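# Stand the storage bottle upright on the mat

## Task

Place the storage bottle on the mat so its opening faces upward; it must rest entirely within the mat, the mat must hold no other object, and nothing may be left tipped over (see the reference image named manual).

## Robot and tools

Robot: one arm (yam_ultra) with a two-finger parallel gripper and three cameras: cam_head_left, cam_head_right (on a stand beside the table) and cam_wrist, each 672x504. The arm's root sits at (0, 0, +0.217) m in the scene frame, tilted by quat_wxyz (+0.922, +0.248, +0.292, -0.063).

Frames: the scene frame has its origin on the tabletop under the arm base, +z up, +y to the left when facing along +x. Reported hand poses, velocities and targets use the scene frame. Offsets you send are along the Hand target's own axes (gripper frame): fingers point along gripper +z and open/close along gripper y. end_effector_position is the point between the pads, about 1 cm behind the fingertips. Printed pose may be a few cm off, more at long reach.

The 7-number row (used by execute_actions and move), one list for the single arm: dx, dy, dz, rx, ry, rz, opening, each in [-1, 1]. dx..rz are an offset from the Hand target as it stood when the action or move began, in the Hand target's axes; 1.0 equals 0.6 m of translation or 180 degrees of rotation. rx, ry, rz form a single rotation vector. Every row counts from that same starting Hand target, not from the previous row, and each new call restarts from the current Hand target, so sending an offset twice moves twice. opening is absolute, not an offset: +1 fully open (0.094 m), -1 closed.

execute_actions(actions, cameras): actions is a list of actions; each action is up to 15 rows, one per 1/30 s step; a shorter action repeats its last row to fill 15 steps. Images come back only for an empty actions list or when cameras asks (names, ["all"], or []). An unknown camera name invalidates the call.

move(target, speed, blend, opening_speed, grip_force, blocking, cameras): drives the gripper in a straight path from the Hand target. target is one row, or up to 15 rows all measured from the same starting Hand target. speed in m/s, 0.002 to 2.9, default 0.25 (turn rate up to twice that in rad/s); one value or one per target. blend in metres rounds corners at intermediate targets; 0 stops at each. opening_speed: rate of change on the -1..+1 scale per second, at least 0.2. grip_force: newtons per pad, 10 to 50, persists once set; lower forces close slowly. blocking=false returns after about 0.5 s while the move continues. The result adds a move: line: done (settled within 10 mm and 2 degrees), off_target, moving, held, fault, plus limits=paced (pose clipped) or limits=held (steps withheld). done or off_target say nothing about contact. The path ignores obstacles; keep it away from the arm's own base or the shoulder may flip.

wait(seconds 0 to 10): lets time pass holding the last command; a running move continues. stop(): brakes a running move. zoom_image(camera, region [x0,y0,x1,y1] pixels, at most 504x504) enlarges part of the newest image of cam_head_left, cam_head_right or cam_wrist. show_instructions(): shows the reference image(s). read_manual(section="licences"): licence text only. finished_scene(scene): ends the current scene irreversibly; scene is its number (integer, 1 to 2).

Result lines: the state gives end_effector_position (m) and end_effector_quat_wxyz in the scene frame; Hand target is the last commanded pose after clipping, the reference for your next offsets. The gripper may rest a few cm short of it from friction or load; an all-zero action re-requests it, or send the remaining gap as an offset. Tool commands shows the present gripper command; to leave the fingers alone, resend that value (0 means half open, not no change). grip_measured is the measured opening on the command scale; the last Joint positions number is the opening in metres. Empty it reads up to about 2.5 mm wide; clamped on a hard part it reads up to about 3 mm under the part's width. To release, command clearly above grip_measured. Joint velocities may read within noise. Joint torques include gravity, have fixed offsets and noise; joints 1 to 3 wrap at ±28 N m.

Control notes: commanded orientation is clipped to 40 degrees from the current one each step; one action may not reach its pose. Motor heat builds when holding loads, stretching out or pushing against the unreachable; MOTOR HOT appears at 75 °C, at 90 °C the arm folds and stops working, at 100 °C it falls.

Avoid: dropping the held object or releasing it while it moves, fast impacts, hard presses into the table or heavy things, pushing objects off the table, tipping anything over, and leaving other objects on the mat. Lower the held object slowly onto the mat before opening. Objects may be nudged by occasional disturbances, so check the cameras before finishing.

Each tool is called after "Request:" by a JSON object that holds its "api" and its "payload", one argument or row to a line.

Reference images:

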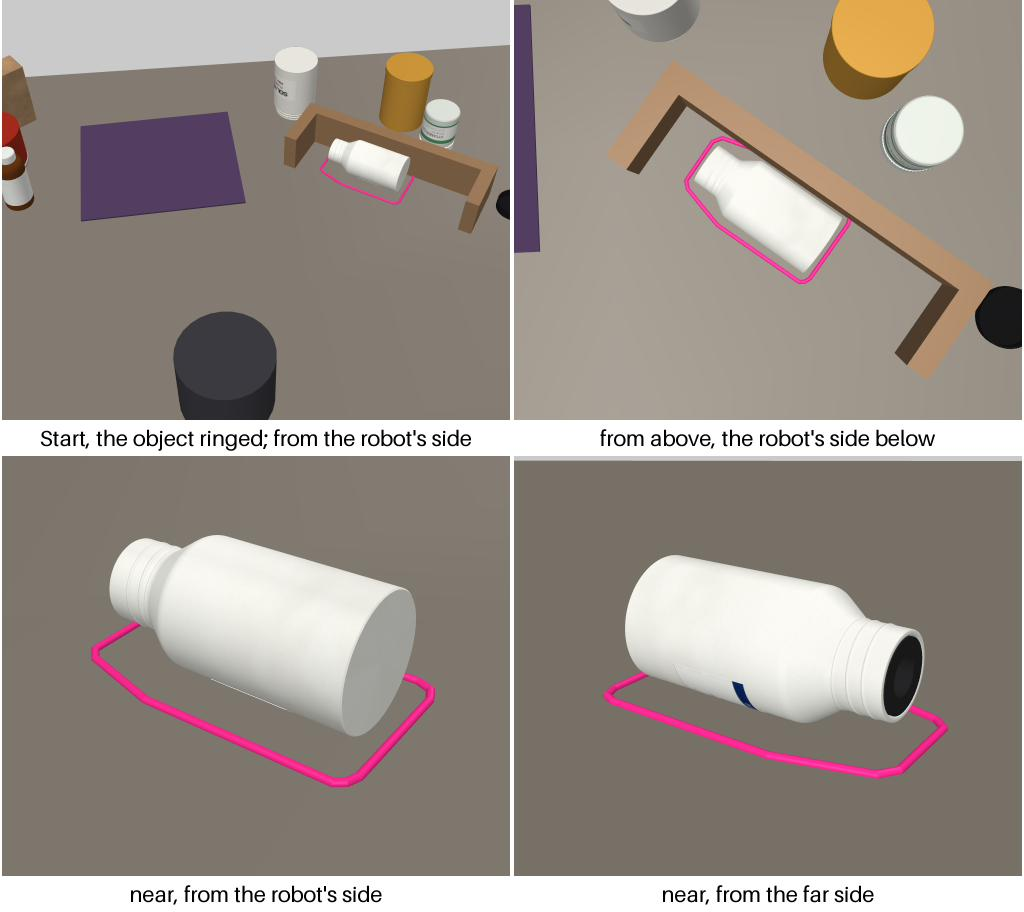

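## Session

Request:
{"api": "execute_actions", "payload": {
  "actions": []
}}

Scene clock: 0.00 s.
end_effector_position=(+0.2155, +0.1233, +0.1083) grip_measured=+1.000 end_effector_quat_wxyz=(-0.053, +0.824, -0.496, -0.267)
Joint positions: [0.601 1.718 0.778 -0.57 0.227 -1.594 0.094]
Joint velocities: within noise
Joint torques (N m): no reading
Heat: 49 °C.
Hand target: +0.2137, +0.1263, +0.1109; -0.057, +0.825, -0.492, -0.273
Tool commands: gripper/opening=+1.0

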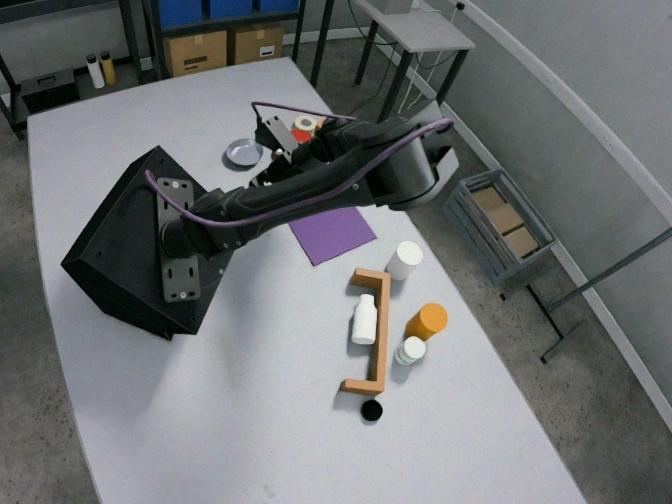

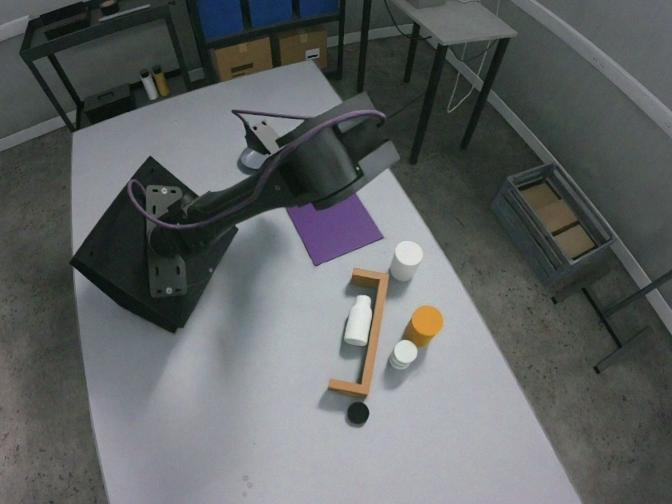

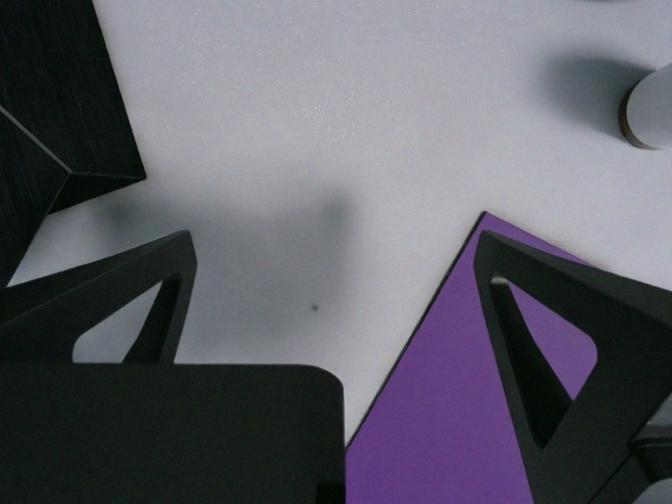

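Request:
{"api": "move", "payload": {
  "target": [0.048,0.17,-0.467,-0.039,0.185,-0.333,1],
  "speed": 0.4,
  "cameras": ["all"]
}}

Scene clock: 35.20 s.
end_effector_position=(+0.2530, -0.0485, +0.3490) grip_measured=+1.000 end_effector_quat_wxyz=(-0.270, +0.955, -0.115, +0.050)
Joint positions: [1.252 0.764 1.152 -1.571 0.591 -2.107 0.094]
Joint torques (N m): [-0.57 2.77 3.56 1.07 -0.31 -0.03]
Heat: 49 °C.
Hand target: +0.2489, -0.0499, +0.3507; +0.000, +1.000, +0.001, +0.000
Off the commanded pose: 0.005 m, 35 deg.
joint sent to its limit — joint 4 (wrist pitch), lower limit; joint 6 (wrist roll), lower limit. The joint targets are off in orientation, not in position.
move: off_target

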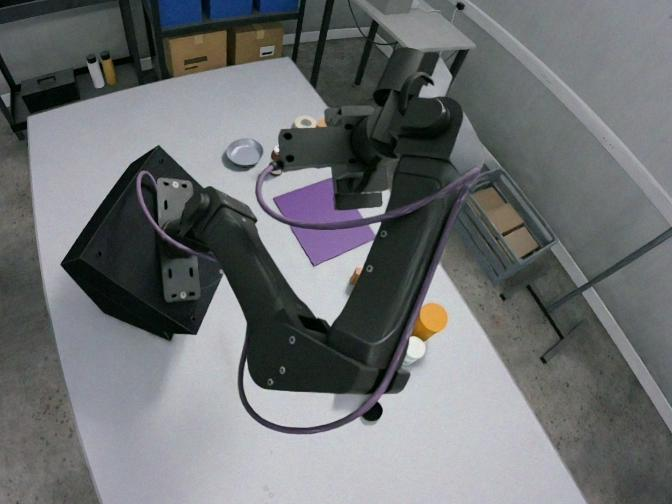

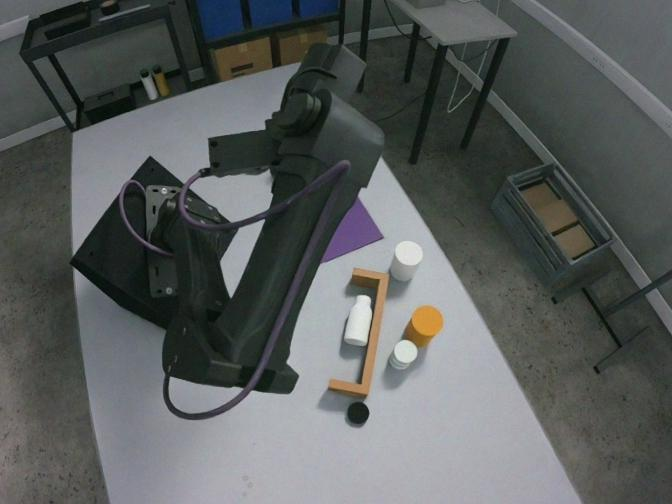

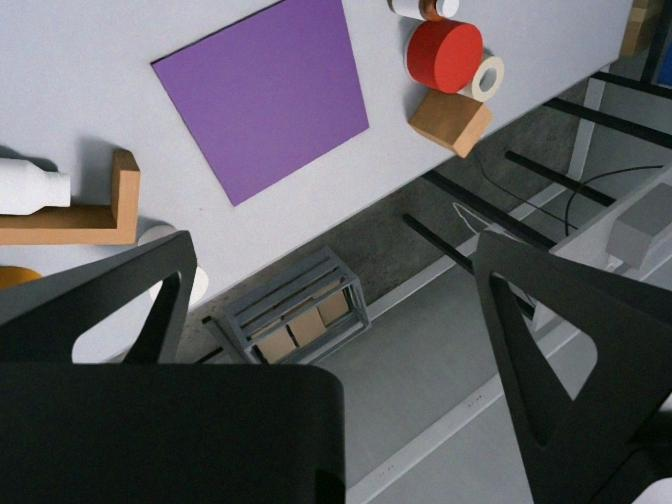

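Request:
{"api": "move", "payload": {
  "target": [0.177,0.117,0.25,-0.119,0.064,0.675,1],
  "speed": 0.6,
  "cameras": ["all"]
}}

Scene clock: 71.20 s.
end_effector_position=(+0.3531, -0.1205, +0.2027) grip_measured=+1.000 end_effector_quat_wxyz=(-0.147, -0.474, +0.864, -0.087)
Joint positions: [0.438 1.464 1.333 -1.347 0.911 -0.606 0.094]
Joint torques (N m): [2.67 -5.04 5.41 -0.24 0.07 0.05]
Heat: 49 °C.
Hand target: +0.3552, -0.1201, +0.2008; -0.152, -0.471, +0.865, -0.083
Off the commanded pose: 0.003 m, 1 deg.
move: done

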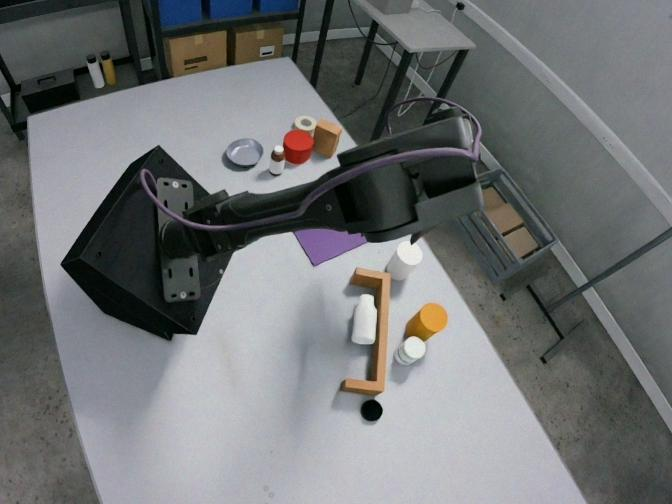

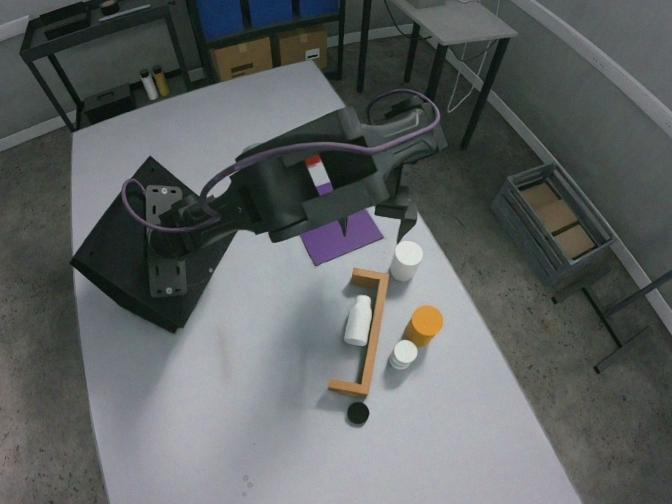

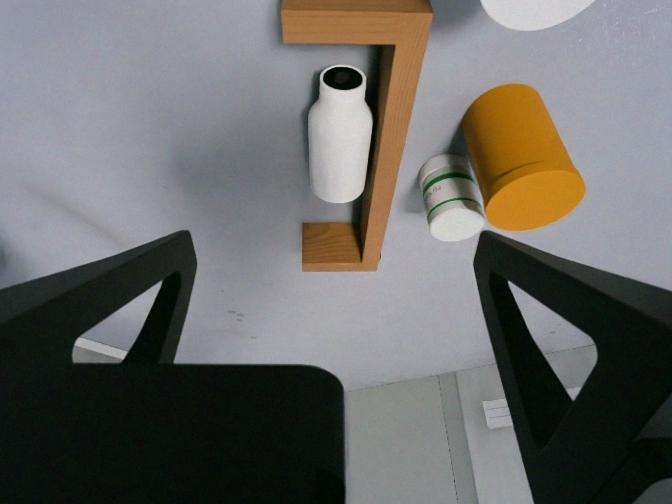

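Request:
{"api": "move", "payload": {
  "target": [-0.008,-0.0087,0.19,0,0,0,-0.2],
  "speed": 0.3,
  "cameras": ["cam_wrist"]
}}

Scene clock: 164.23 s.
end_effector_position=(+0.3468, -0.1536, +0.0980) grip_measured=-0.197 end_effector_quat_wxyz=(-0.147, -0.468, +0.867, -0.090)
Joint positions: [0.114 1.495 1.087 -0.695 0.825 -1.079 0.038]
Joint torques (N m): [1.94 -7.12 2.11 0.2 0.11 -0.05]
Heat: 49 °C.
Hand target: +0.3409, -0.1517, +0.0920; -0.152, -0.471, +0.865, -0.083
Off the commanded pose: 0.009 m, 1 deg.
move: done
Images, in order (width x height): cam_wrist 672x504.

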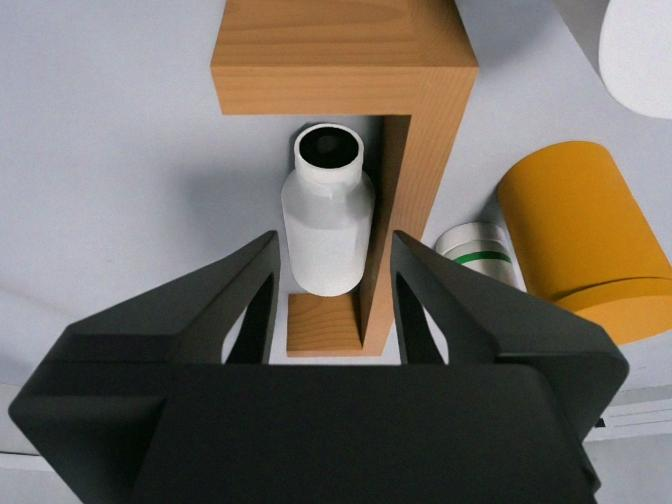

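Request:
{"api": "move", "payload": {
  "target": [-0.0035,0.003,0.073,0,0,0,-0.22],
  "speed": 0.15,
  "cameras": ["cam_wrist"]
}}

Scene clock: 188.57 s.
end_effector_position=(+0.3389, -0.1661, +0.0583) grip_measured=-0.217 end_effector_quat_wxyz=(-0.146, -0.465, +0.868, -0.094)
Joint positions: [0.009 1.55 1.017 -0.47 0.776 -1.205 0.037]
Joint torques (N m): [2.02 -6.61 1.91 0.29 0.12 -0.06]
Heat: 48 °C.
Hand target: +0.3323, -0.1616, +0.0501; -0.152, -0.471, +0.865, -0.083
Off the commanded pose: 0.012 m, 2 deg.
move: off_target
Images, in order (width x height): cam_wrist 672x504.

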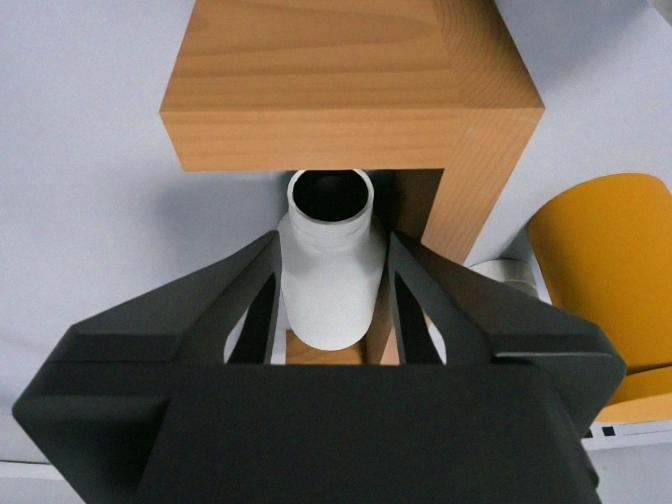

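Request:
{"api": "move", "payload": {
  "target": [0,0.004,0.064,0,0,0,-0.22],
  "speed": 0.1,
  "cameras": ["cam_wrist"]
}}

Scene clock: 196.93 s.
end_effector_position=(+0.3232, -0.1736, +0.0233) grip_measured=-0.218 end_effector_quat_wxyz=(-0.158, -0.474, +0.862, -0.084)
Joint positions: [-0.073 1.626 0.976 -0.323 0.735 -1.301 0.037]
Joint torques (N m): [1.73 -6.61 1.68 0.61 0.09 -0.05]
Heat: 48 °C.
Hand target: +0.3232, -0.1713, +0.0140; -0.152, -0.471, +0.865, -0.083
Off the commanded pose: 0.009 m, 1 deg.
move: done
Images, in order (width x height): cam_wrist 672x504.

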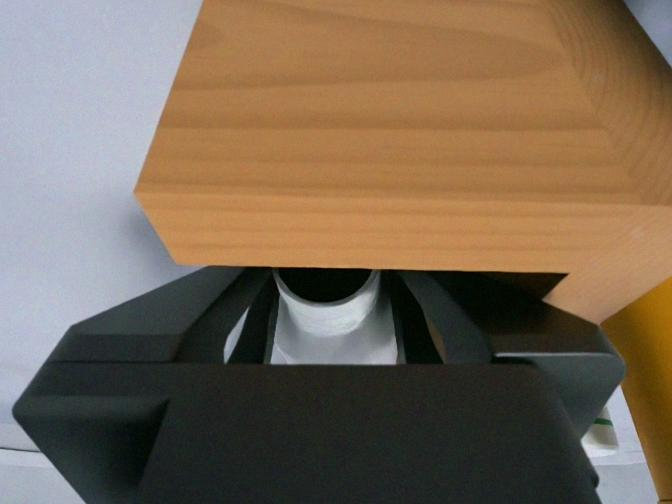

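Request:
{"api": "move", "payload": {
  "target": [0,0,0,0,0,0,-0.6],
  "opening_speed": 0.3,
  "cameras": ["cam_wrist"]
}}

Scene clock: 203.73 s.
end_effector_position=(+0.3268, -0.1742, +0.0228) grip_measured=-0.369 end_effector_quat_wxyz=(-0.152, -0.470, +0.865, -0.089)
Joint positions: [-0.073 1.626 0.976 -0.306 0.732 -1.303 0.03]
Joint torques (N m): [1.73 -6.64 1.68 0.48 0.11 -0.05]
Heat: 47 °C.
Hand target: +0.3232, -0.1713, +0.0140; -0.152, -0.471, +0.865, -0.083
Off the commanded pose: 0.010 m, 1 deg.
move: done
Images, in order (width x height): cam_wrist 672x504.

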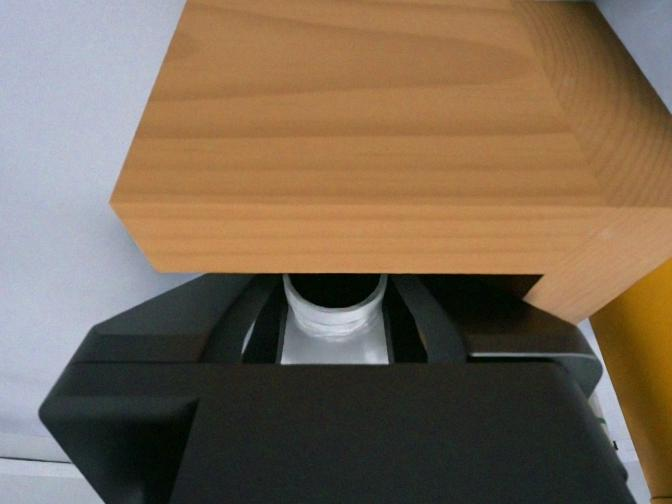

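Request:
{"api": "move", "payload": {
  "target": [
    [0.074,0,-0.204,0,0,0,-0.6],
    [-0.284,0.130,-0.316,0.0313,-0.498,0.067,-0.6]
  ],
  "speed": [0.15,0.3],
  "blend": [0.02,0],
  "cameras": ["all"]
}}

Scene clock: 230.63 s.
end_effector_position=(+0.3864, +0.0535, +0.1346) grip_measured=-0.369 end_effector_quat_wxyz=(+0.529, -0.315, +0.762, +0.203)
Joint positions: [0.029 1.569 0.337 0.955 -0.597 -0.996 0.03]
Joint torques (N m): [2.24 -4.45 -0.4 1.48 -0.77 0.05]
Heat: 47 °C.
Hand target: +0.3798, +0.0599, +0.1341; +0.530, -0.314, +0.756, +0.220
Off the commanded pose: 0.009 m, 2 deg.
move: done

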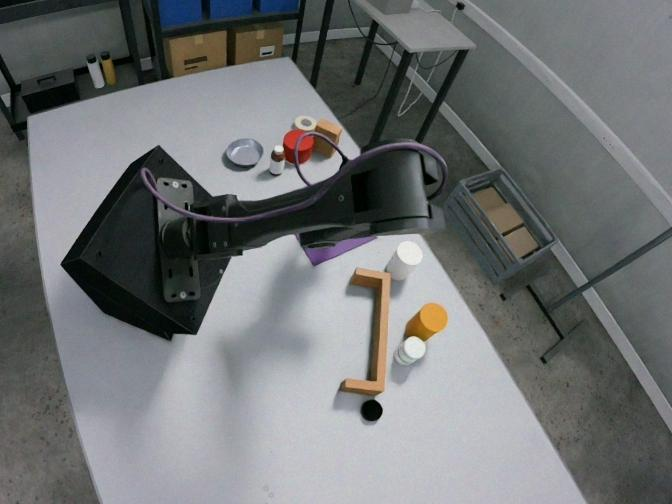

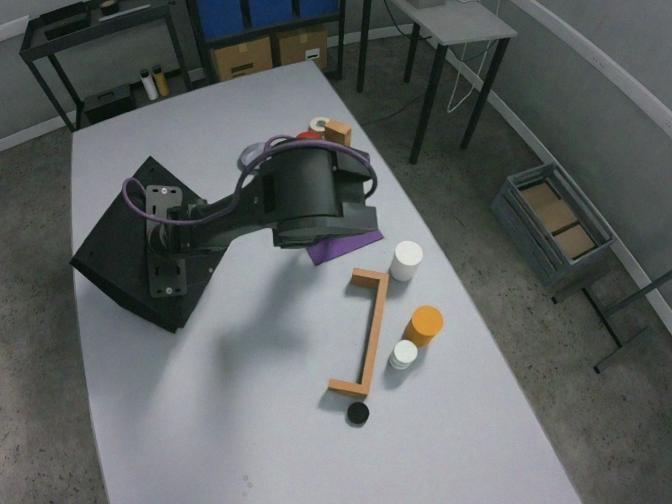

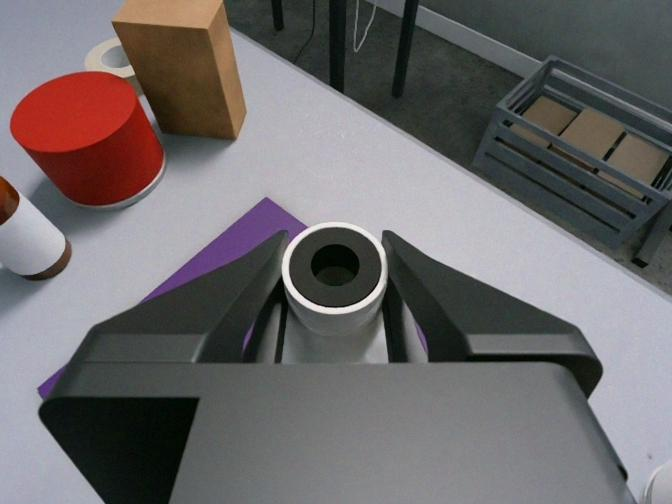

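Request:
{"api": "move", "payload": {
  "target": [0.074,0.022,0.02,-0.0022,-0.0064,0.0063,-0.6],
  "speed": 0.12
}}

Request:
{"api": "zoom_image", "payload": {
  "camera": "cam_head_left",
  "region": [260, 150, 440, 300]
}}

Scene clock: 250.20 s.
end_effector_position=(+0.3707, +0.0692, +0.1021) grip_measured=-0.369 end_effector_quat_wxyz=(+0.551, -0.312, +0.738, +0.233)
Joint positions: [-0.04 1.879 0.359 1.24 -0.75 -1 0.03]
Joint torques (N m): [1.57 -4.27 -0.57 1.23 -0.28 0.01]
Heat: 46 °C.
Hand target: +0.3677, +0.0665, +0.0883; +0.534, -0.306, +0.753, +0.231
Off the commanded pose: 0.014 m, 3 deg.
move: off_target

Scaled by 2.800.
This view is cut from an older image: the scene may have changed since it was taken.

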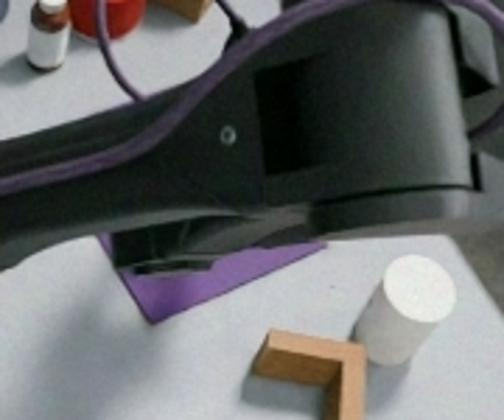

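Request:
{"api": "move", "payload": {
  "target": [0.01,0,0.0035,0,0,0,-0.6],
  "speed": 0.05,
  "cameras": ["cam_wrist"]
}}

Scene clock: 255.97 s.
end_effector_position=(+0.3716, +0.0699, +0.1018) grip_measured=-0.369 end_effector_quat_wxyz=(+0.560, -0.312, +0.730, +0.235)
Joint positions: [-0.048 1.906 0.369 1.272 -0.778 -1 0.03]
Joint torques (N m): [1.44 -4.04 -0.43 1.1 -0.11 -0.04]
Heat: 46 °C.
Hand target: +0.3677, +0.0666, +0.0819; +0.534, -0.306, +0.753, +0.231
Off the commanded pose: 0.021 m, 4 deg.
move: off_target
Images, in order (width x height): cam_wrist 672x504.

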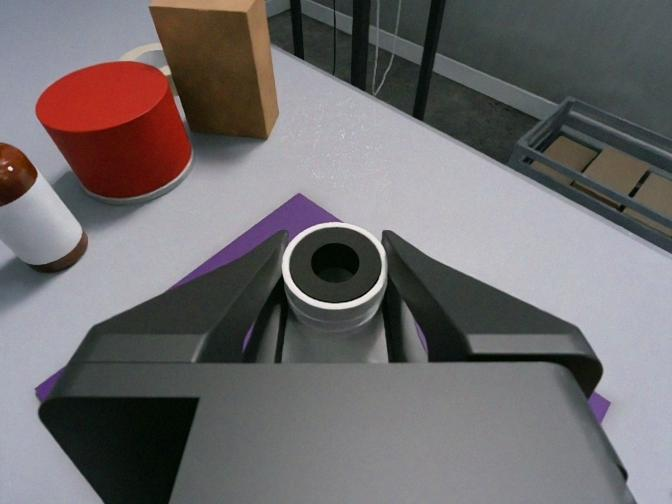

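Request:
{"api": "move", "payload": {
  "target": [-0.029,0,-0.01,0,0,0,-0.6],
  "speed": 0.1
}}

Scene clock: 265.73 s.
end_effector_position=(+0.3727, +0.0628, +0.1022) grip_measured=-0.369 end_effector_quat_wxyz=(+0.548, -0.308, +0.745, +0.223)
Joint positions: [-0.048 1.856 0.353 1.233 -0.734 -0.994 0.03]
Joint torques (N m): [3.48 -7.25 -1.99 1.02 -0.26 0.04]
Heat: 46 °C.
Hand target: +0.3680, +0.0663, +0.1004; +0.534, -0.306, +0.753, +0.231
Off the commanded pose: 0.006 m, 2 deg.
move: done

Request:
{"api": "move", "payload": {
  "target": [0.0,0,0,0,0.013,0,-0.6],
  "speed": 0.1
}}

Scene clock: 275.23 s.
end_effector_position=(+0.3741, +0.0612, +0.1022) grip_measured=-0.369 end_effector_quat_wxyz=(+0.533, -0.308, +0.758, +0.217)
Joint positions: [-0.03 1.808 0.349 1.172 -0.678 -0.995 0.03]
Joint torques (N m): [3.6 -7.15 -1.76 0.98 -0.28 -0.07]
Heat: 46 °C.
Hand target: +0.3680, +0.0663, +0.1003; +0.519, -0.311, +0.764, +0.225
Off the commanded pose: 0.008 m, 2 deg.
move: done

Request:
{"api": "move", "payload": {
  "target": [0.013,0,0.0045,0,0.0,0,-0.6],
  "speed": 0.05
}}

Scene clock: 280.87 s.
end_effector_position=(+0.3740, +0.0616, +0.1020) grip_measured=-0.369 end_effector_quat_wxyz=(+0.534, -0.310, +0.757, +0.215)
Joint positions: [-0.03 1.811 0.349 1.175 -0.679 -1 0.03]
Joint torques (N m): [2.51 -4.23 -0.57 1.16 -0.38 -0.07]
Heat: 46 °C.
Hand target: +0.3676, +0.0662, +0.0920; +0.519, -0.311, +0.764, +0.225
Off the commanded pose: 0.013 m, 2 deg.
move: off_target

Request:
{"api": "move", "payload": {
  "target": [-0.004,0,-0.0015,0,0,0,-0.15],
  "speed": 0.05,
  "opening_speed": 0.25,
  "cameras": ["cam_wrist"]
}}

Scene clock: 287.07 s.
end_effector_position=(+0.3736, +0.0604, +0.0990) grip_measured=-0.153 end_effector_quat_wxyz=(+0.528, -0.309, +0.762, +0.212)
Joint positions: [-0.03 1.811 0.349 1.169 -0.663 -1 0.04]
Joint torques (N m): [2.82 -5.15 -0.9 1.15 -0.5 -0.06]
Heat: 46 °C.
Hand target: +0.3677, +0.0661, +0.0946; +0.519, -0.311, +0.764, +0.225
Off the commanded pose: 0.009 m, 2 deg.
move: done
Images, in order (width x height): cam_wrist 672x504.

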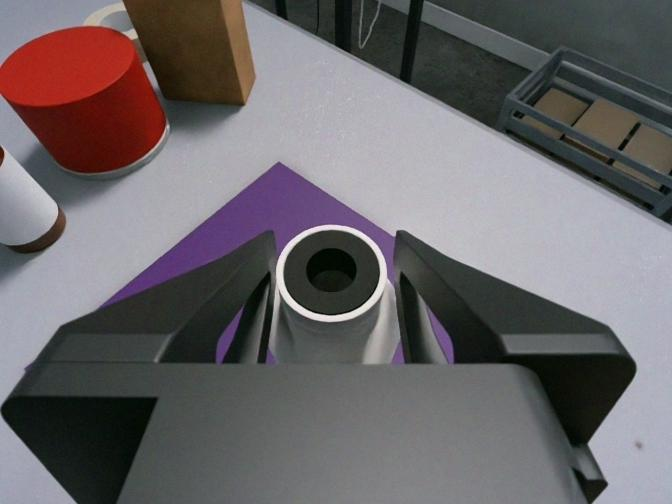

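Request:
{"api": "move", "payload": {
  "target": [
    [0,0,0,0,0,0,0.3],
    [0,0,-0.2,0,0,0,0.3]
  ],
  "speed": [0.1,0.2],
  "opening_speed": 0.8,
  "cameras": ["all"]
}}

Scene clock: 296.10 s.
end_effector_position=(+0.2884, -0.0129, +0.1335) grip_measured=+0.297 end_effector_quat_wxyz=(+0.512, -0.311, +0.770, +0.222)
Joint positions: [-0.488 1.263 0.167 0.519 -1.069 -1.316 0.061]
Joint torques (N m): [0.13 -5.63 0.39 0.6 -0.76 -0.06]
Heat: 46 °C.
Hand target: +0.2893, -0.0138, +0.1379; +0.519, -0.311, +0.764, +0.225
Off the commanded pose: 0.005 m, 1 deg.
move: done

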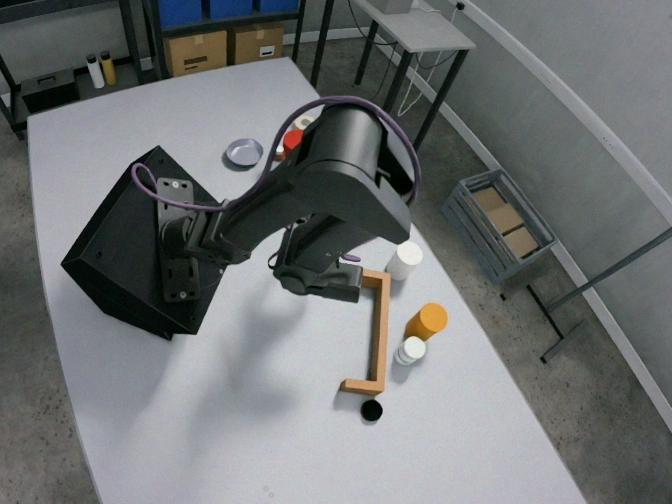

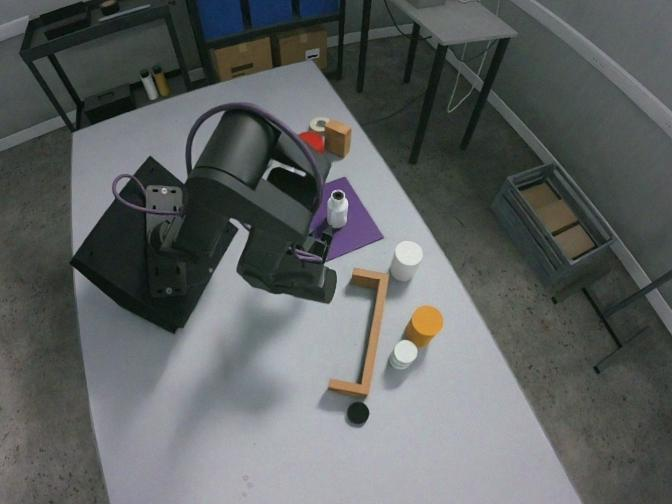

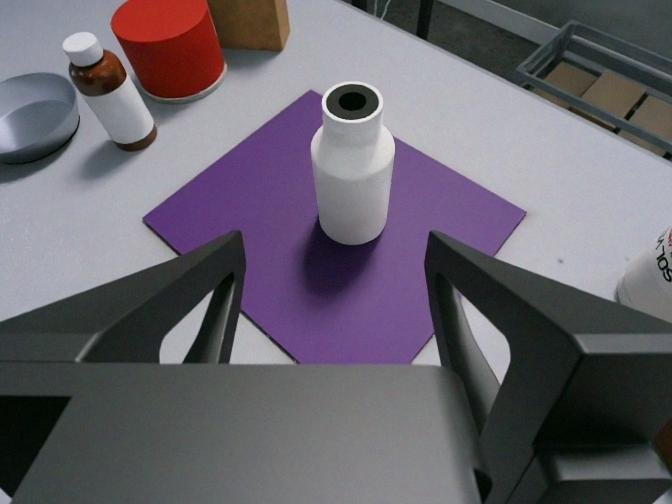

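Upright, on the mat.

Request:
{"api": "finished_scene", "payload": {
  "scene": 1
}}

The scene is finished: the task was done.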